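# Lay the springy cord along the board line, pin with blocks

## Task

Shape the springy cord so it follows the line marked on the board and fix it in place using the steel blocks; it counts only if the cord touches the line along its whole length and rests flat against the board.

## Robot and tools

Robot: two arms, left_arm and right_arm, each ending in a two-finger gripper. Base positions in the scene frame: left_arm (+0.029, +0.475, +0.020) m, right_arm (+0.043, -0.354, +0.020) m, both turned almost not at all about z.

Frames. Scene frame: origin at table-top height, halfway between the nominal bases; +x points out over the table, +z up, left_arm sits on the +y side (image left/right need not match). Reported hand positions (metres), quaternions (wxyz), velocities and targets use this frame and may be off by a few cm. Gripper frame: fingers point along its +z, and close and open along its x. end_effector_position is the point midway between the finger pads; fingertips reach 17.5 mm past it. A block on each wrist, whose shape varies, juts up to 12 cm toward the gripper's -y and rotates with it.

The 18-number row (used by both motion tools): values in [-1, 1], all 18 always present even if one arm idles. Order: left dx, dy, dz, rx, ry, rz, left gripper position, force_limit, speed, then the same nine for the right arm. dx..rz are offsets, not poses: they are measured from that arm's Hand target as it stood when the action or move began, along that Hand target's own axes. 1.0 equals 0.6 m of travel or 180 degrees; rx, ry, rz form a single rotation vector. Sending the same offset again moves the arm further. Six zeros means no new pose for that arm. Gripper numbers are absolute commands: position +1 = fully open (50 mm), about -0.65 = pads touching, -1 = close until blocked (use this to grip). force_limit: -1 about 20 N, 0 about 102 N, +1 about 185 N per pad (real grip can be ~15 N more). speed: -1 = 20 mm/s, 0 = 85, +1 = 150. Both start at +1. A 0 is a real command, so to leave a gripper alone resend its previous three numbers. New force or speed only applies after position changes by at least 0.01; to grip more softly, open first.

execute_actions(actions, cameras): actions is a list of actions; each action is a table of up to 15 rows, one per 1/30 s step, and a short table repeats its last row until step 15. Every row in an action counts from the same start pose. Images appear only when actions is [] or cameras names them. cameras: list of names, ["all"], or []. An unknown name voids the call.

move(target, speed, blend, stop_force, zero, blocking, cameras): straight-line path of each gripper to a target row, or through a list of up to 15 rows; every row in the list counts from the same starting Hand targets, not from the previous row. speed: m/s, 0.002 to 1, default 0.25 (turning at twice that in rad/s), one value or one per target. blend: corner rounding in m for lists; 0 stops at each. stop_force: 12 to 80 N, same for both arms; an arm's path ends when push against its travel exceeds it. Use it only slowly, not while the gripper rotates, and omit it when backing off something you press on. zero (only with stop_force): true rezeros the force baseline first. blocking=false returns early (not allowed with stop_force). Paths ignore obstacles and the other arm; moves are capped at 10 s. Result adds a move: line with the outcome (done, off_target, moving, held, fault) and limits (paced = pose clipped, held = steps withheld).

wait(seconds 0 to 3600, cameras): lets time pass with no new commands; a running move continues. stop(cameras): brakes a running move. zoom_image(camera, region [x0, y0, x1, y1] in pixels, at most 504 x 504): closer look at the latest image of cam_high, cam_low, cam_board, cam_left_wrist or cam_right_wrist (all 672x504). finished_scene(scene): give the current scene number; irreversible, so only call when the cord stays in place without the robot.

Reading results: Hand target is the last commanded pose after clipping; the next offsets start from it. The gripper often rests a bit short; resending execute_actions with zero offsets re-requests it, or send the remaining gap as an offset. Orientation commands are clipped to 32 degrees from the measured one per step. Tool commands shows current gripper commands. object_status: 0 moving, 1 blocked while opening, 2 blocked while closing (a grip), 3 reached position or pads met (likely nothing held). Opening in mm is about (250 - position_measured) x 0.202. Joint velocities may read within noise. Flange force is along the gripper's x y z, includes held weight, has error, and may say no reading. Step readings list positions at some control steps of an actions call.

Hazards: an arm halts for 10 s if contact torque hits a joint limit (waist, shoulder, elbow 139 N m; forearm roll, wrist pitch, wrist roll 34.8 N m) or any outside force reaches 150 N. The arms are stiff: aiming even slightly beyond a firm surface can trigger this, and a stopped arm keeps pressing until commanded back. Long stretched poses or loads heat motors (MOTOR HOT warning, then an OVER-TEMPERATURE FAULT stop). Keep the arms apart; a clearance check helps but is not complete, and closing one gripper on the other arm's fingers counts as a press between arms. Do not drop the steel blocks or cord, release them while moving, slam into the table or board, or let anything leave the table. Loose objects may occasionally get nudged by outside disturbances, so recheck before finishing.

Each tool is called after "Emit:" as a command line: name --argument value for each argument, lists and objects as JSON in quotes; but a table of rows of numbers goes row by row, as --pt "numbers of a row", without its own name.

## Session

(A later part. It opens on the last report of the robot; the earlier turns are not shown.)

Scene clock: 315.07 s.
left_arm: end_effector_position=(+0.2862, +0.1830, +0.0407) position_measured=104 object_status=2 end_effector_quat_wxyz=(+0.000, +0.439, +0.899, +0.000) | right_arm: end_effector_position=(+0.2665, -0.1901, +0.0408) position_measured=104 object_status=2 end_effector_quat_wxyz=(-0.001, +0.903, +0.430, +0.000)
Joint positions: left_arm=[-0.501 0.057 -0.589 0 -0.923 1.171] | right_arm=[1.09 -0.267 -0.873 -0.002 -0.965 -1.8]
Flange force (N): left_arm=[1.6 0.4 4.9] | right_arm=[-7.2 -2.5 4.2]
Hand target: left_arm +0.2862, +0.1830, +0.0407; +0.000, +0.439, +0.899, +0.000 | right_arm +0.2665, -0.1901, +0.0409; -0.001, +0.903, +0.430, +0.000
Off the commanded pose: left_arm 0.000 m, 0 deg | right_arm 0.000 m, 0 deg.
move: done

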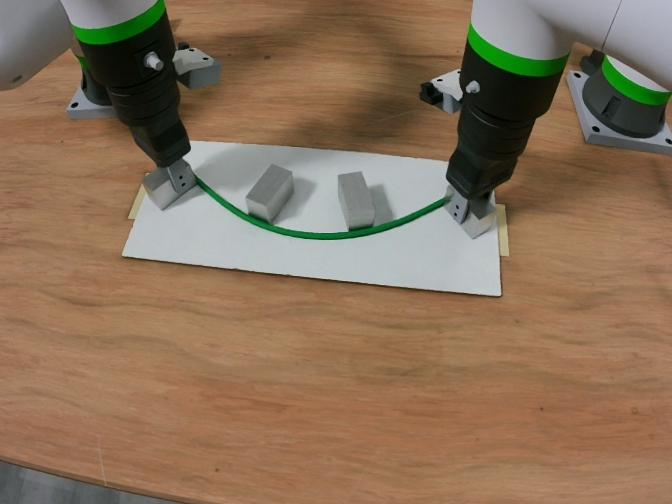

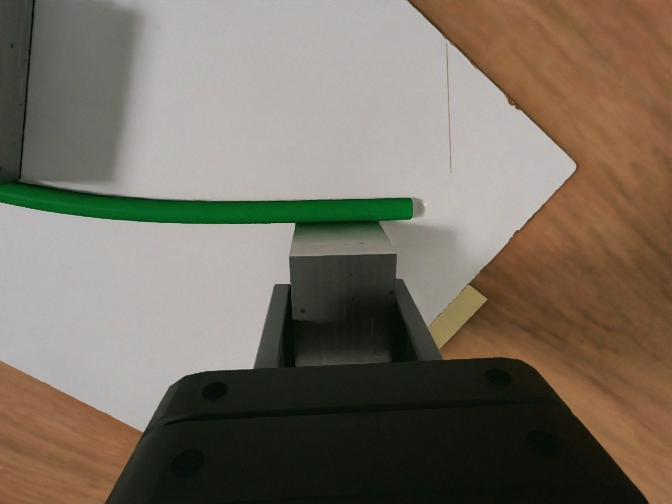

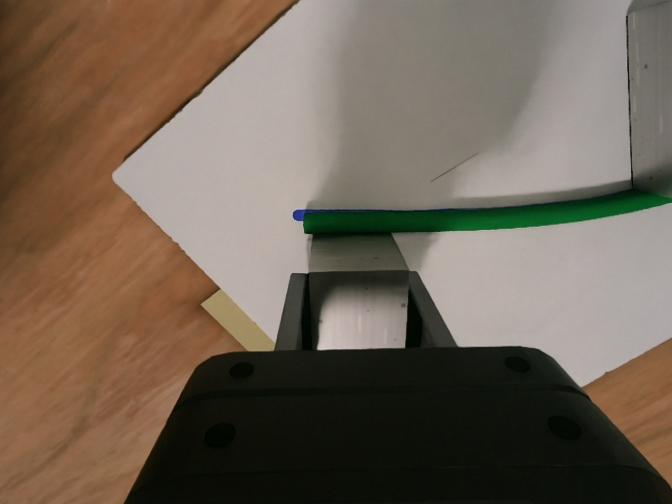

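Emit:
move --pt "0 0 0.0012 0 0 0 -1 -0.8 -0.5 0 -0.0022 0 0 0 0 -1 -0.8 -0.5" --pt "0 0 0.0012 0 0 0 -1 -0.8 -0.5 0 -0.0022 0.0014 0 0 0 -1 -0.8 -0.5" --pt "0 0 0.0012 0 0 0 1 -0.8 -1 0 -0.0022 0.0014 0 0 0 1 -0.8 -1" --speed 0.02

Emit:
move --target '[0,0.03,-0.2,0,0,0,1,-0.8,-1,0,0.03,-0.2,0,0,0,1,-0.8,-1]' --speed 0.12 --cameras '["cam_board","cam_left_wrist","cam_right_wrist","cam_low"]'

Emit:
zoom_image --camera "cam_board" --region '[150, 140, 330, 260]'

Emit:
zoom_image --camera "cam_board" --region '[310, 140, 490, 260]'

Scene clock: 325.50 s.
left_arm: end_effector_position=(+0.2862, +0.1830, +0.0400) position_measured=3 object_status=0 end_effector_quat_wxyz=(+0.000, +0.439, +0.899, +0.000) | right_arm: end_effector_position=(+0.2655, -0.1893, +0.0400) position_measured=3 object_status=3 end_effector_quat_wxyz=(-0.001, +0.903, +0.430, +0.000)
Joint positions: left_arm=[-0.501 0.059 -0.59 0 -0.921 1.171] | right_arm=[1.096 -0.267 -0.875 -0.001 -0.962 -1.805]
Flange force (N): left_arm=[1.5 0.0 -0.7] | right_arm=[-8.2 -3.6 -1.8]
Hand target: left_arm +0.2862, +0.1830, +0.0400; +0.000, +0.439, +0.899, +0.000 | right_arm +0.2655, -0.1893, +0.0400; -0.001, +0.903, +0.430, +0.000
Off the commanded pose: left_arm 0.000 m, 0 deg | right_arm 0.000 m, 0 deg.
move: done

Scene clock: 327.03 s.
left_arm: end_effector_position=(+0.3003, +0.1941, +0.1599) position_measured=3 object_status=3 end_effector_quat_wxyz=(+0.000, +0.439, +0.899, +0.000) | right_arm: end_effector_position=(+0.2796, -0.2007, +0.1599) position_measured=3 object_status=3 end_effector_quat_wxyz=(+0.000, +0.903, +0.430, +0.000)
Joint positions: left_arm=[-0.456 -0.095 -0.424 0 -1.242 1.126] | right_arm=[1.024 -0.418 -0.665 -0.001 -1.324 -1.734]
Flange force (N): left_arm=[0.9 0.0 -0.5] | right_arm=[-7.6 -4.4 2.4]
Hand target: left_arm +0.3003, +0.1941, +0.1600; +0.000, +0.439, +0.899, +0.000 | right_arm +0.2796, -0.2007, +0.1600; -0.001, +0.903, +0.430, +0.000
Off the commanded pose: left_arm 0.000 m, 0 deg | right_arm 0.000 m, 0 deg.
move: done
Images, in order (width x height): cam_low 672x504, cam_board 672x504, cam_left_wrist 672x504, cam_right_wrist 672x504.

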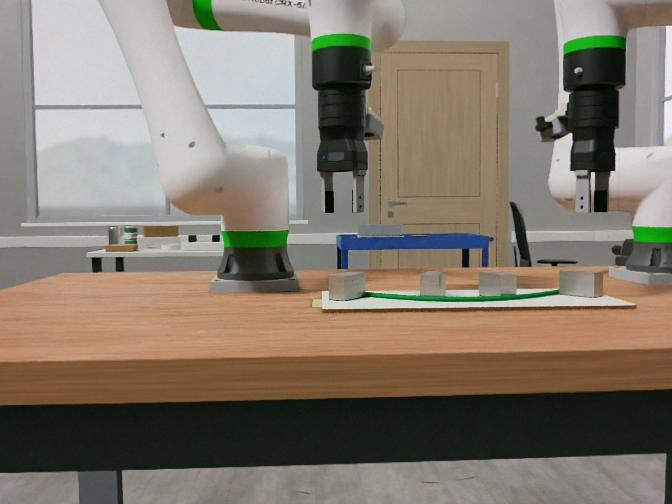

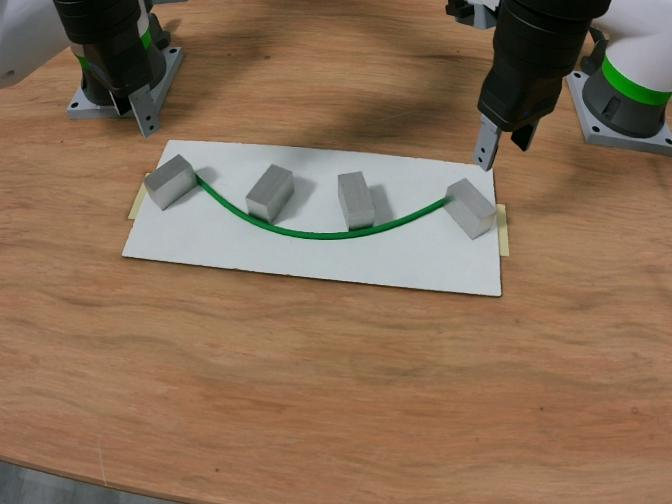

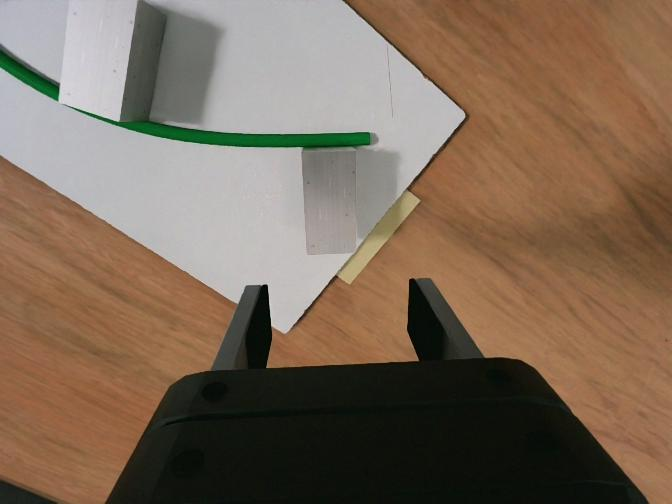

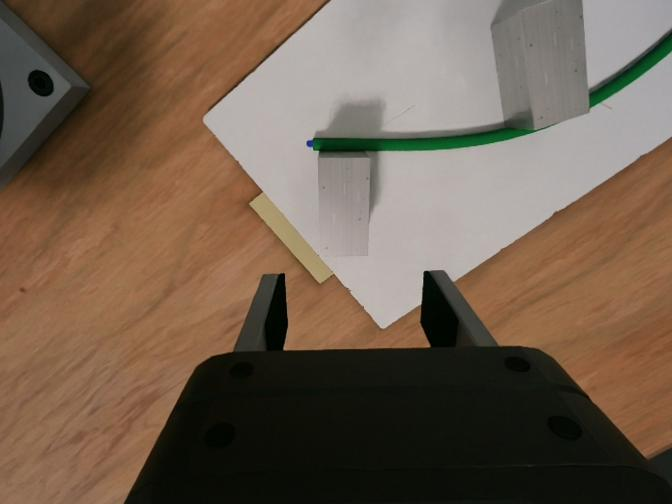

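Scaled by 2.800.

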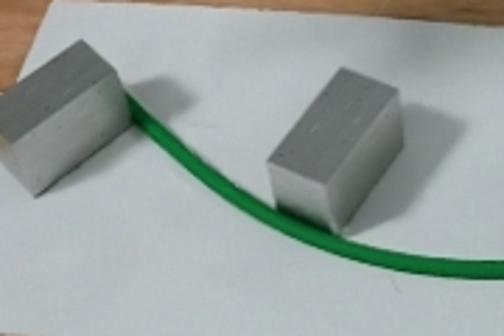

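Scaled by 2.800.

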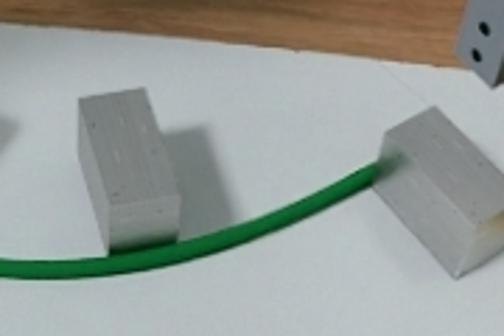

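Emit:
move --pt "0.0642 -0.0767 0 0 0 0 -1 -0.8 -0.5 0 0 0 0 0 0 1 -0.8 -1" --pt "0.0642 -0.0767 0.2222 0 0 0 -1 -0.8 -0.5 0 0 0 0 0 0 1 -0.8 -1" --speed '[0.15,0.08]' --cameras '["cam_left_wrist","cam_board"]'

Emit:
zoom_image --camera "cam_board" --region '[130, 110, 310, 230]'

Scene clock: 337.47 s.
left_arm: end_effector_position=(+0.2404, +0.1962, +0.0266) position_measured=252 object_status=3 end_effector_quat_wxyz=(+0.000, +0.439, +0.899, +0.000) | right_arm: end_effector_position=(+0.2796, -0.2007, +0.1600) position_measured=3 object_status=3 end_effector_quat_wxyz=(-0.001, +0.903, +0.430, +0.000)
Joint positions: left_arm=[-0.535 -0.016 -0.707 0 -0.88 1.205] | right_arm=[1.024 -0.418 -0.665 -0.001 -1.324 -1.734]
Flange force (N): left_arm=[0.2 0.7 -1.2] | right_arm=[-7.3 -3.8 1.6]
Hand target: left_arm +0.2404, +0.1961, +0.0266; +0.000, +0.439, +0.899, +0.000 | right_arm +0.2796, -0.2007, +0.1600; -0.001, +0.903, +0.430, +0.000
Off the commanded pose: left_arm 0.000 m, 0 deg | right_arm 0.000 m, 0 deg.
move: done
Images, in order (width x height): cam_board 672x504, cam_left_wrist 672x504.

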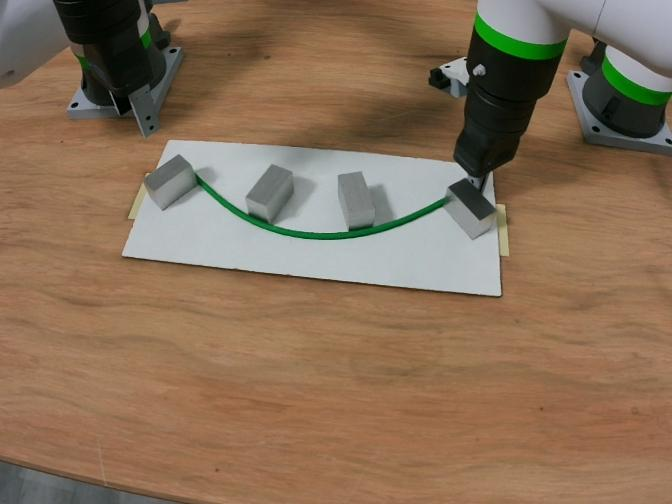

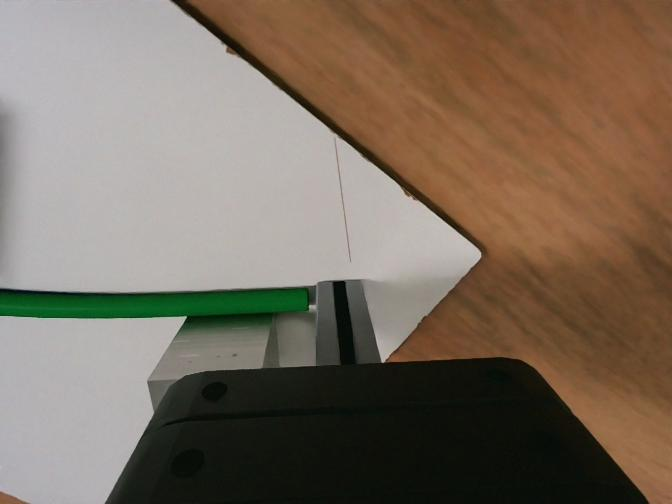

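Scaled by 2.800.

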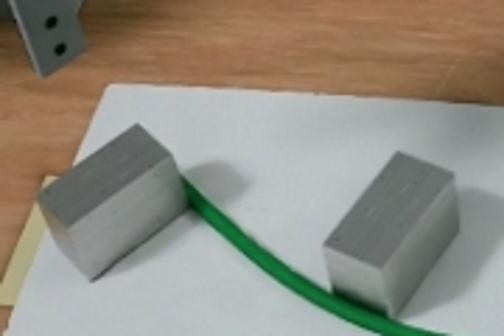

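Emit:
move --pt "-0.0098 0 0 0 0 0 -1 -0.8 -0.5 0 0 0 0 0 0 1 -0.8 -1" --pt "0.005 0 0 0 0 0 -1 -0.8 -0.5 0 0 0 0 0 0 1 -0.8 -1" --pt "0.005 0 -0.22 0 0 0 -1 -0.8 -0.5 0 0 0 0 0 0 1 -0.8 -1" --pt "-0.062 0.077 -0.22 0 0 0 -1 -0.8 -0.5 0 0 0 0 0 0 1 -0.8 -1" --speed '[0.01,0.03,0.1,0.15]' --cameras '["cam_left_wrist","cam_right_wrist","cam_board"]'

Emit:
zoom_image --camera "cam_right_wrist" --region '[250, 80, 450, 230]'

Emit:
zoom_image --camera "cam_board" --region '[160, 140, 480, 260]'

Emit:
zoom_image --camera "cam_left_wrist" --region '[150, 60, 450, 260]'

Scene clock: 345.73 s.
left_arm: end_effector_position=(+0.2996, +0.1953, +0.1587) position_measured=252 object_status=3 end_effector_quat_wxyz=(+0.000, +0.439, +0.899, +0.000) | right_arm: end_effector_position=(+0.2796, -0.2007, +0.1600) position_measured=3 object_status=3 end_effector_quat_wxyz=(-0.001, +0.903, +0.430, +0.000)
Joint positions: left_arm=[-0.454 -0.098 -0.429 0 -1.239 1.125] | right_arm=[1.024 -0.418 -0.665 -0.001 -1.324 -1.734]
Flange force (N): left_arm=[-3.8 -0.1 1.0] | right_arm=[-6.9 -3.8 1.2]
Hand target: left_arm +0.2996, +0.1953, +0.1587; +0.000, +0.439, +0.899, +0.000 | right_arm +0.2796, -0.2007, +0.1600; -0.001, +0.903, +0.430, +0.000
Off the commanded pose: left_arm 0.000 m, 0 deg | right_arm 0.000 m, 0 deg.
move: done
Images, in order (width x height): cam_board 672x504, cam_left_wrist 672x504, cam_right_wrist 672x504.

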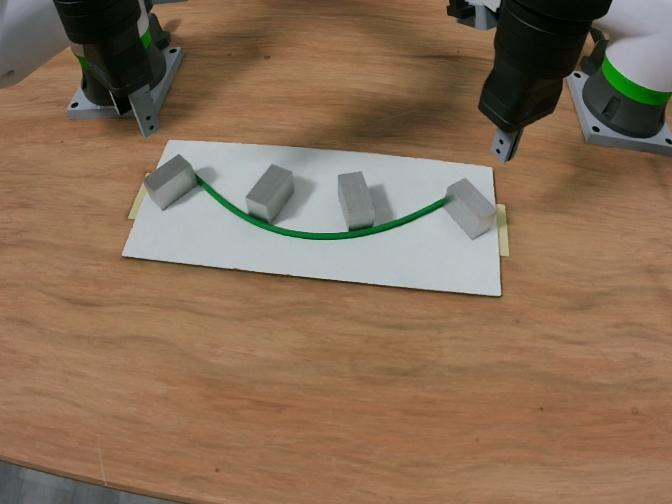

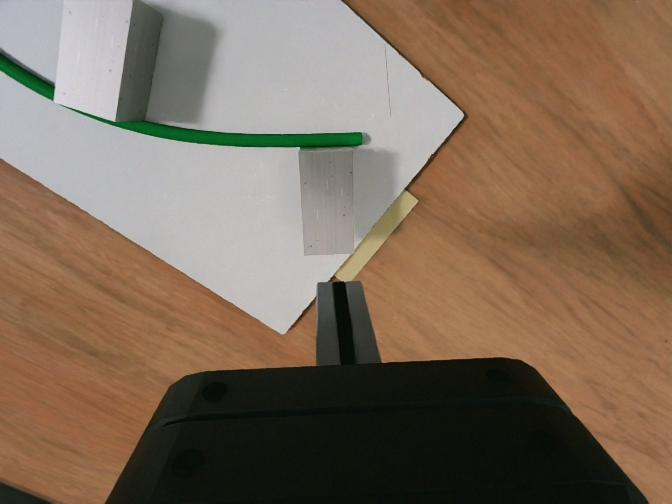

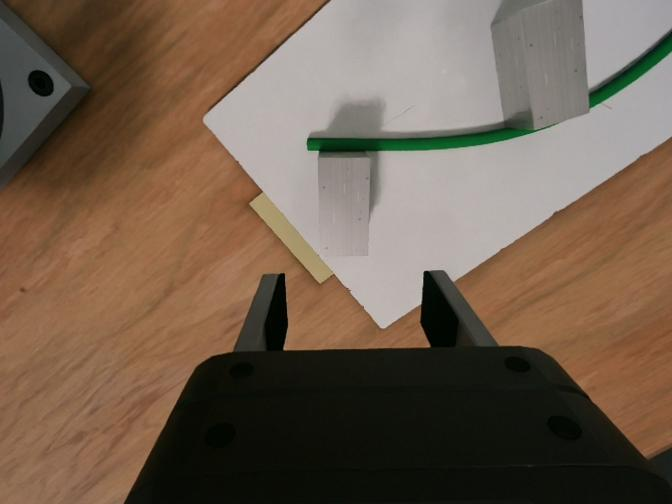

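Scaled by 2.520.

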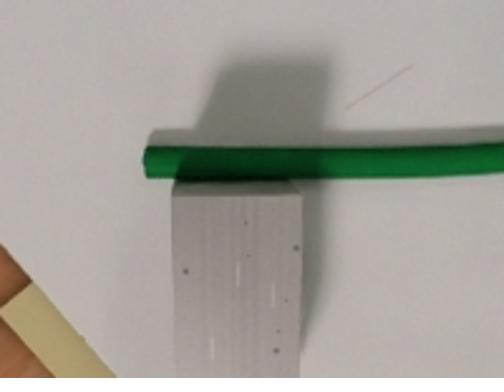

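Scaled by 1.575.

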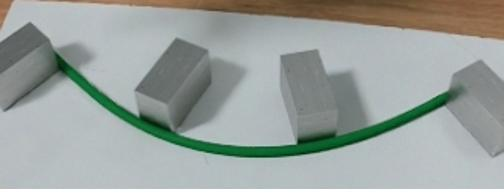

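Scaled by 1.680.

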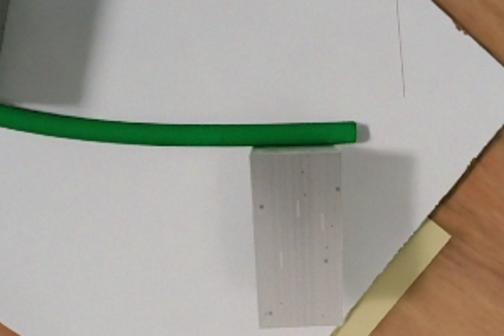

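Line fully covered.

Emit:
finished_scene --scene 1

The scene is finished: the task was done.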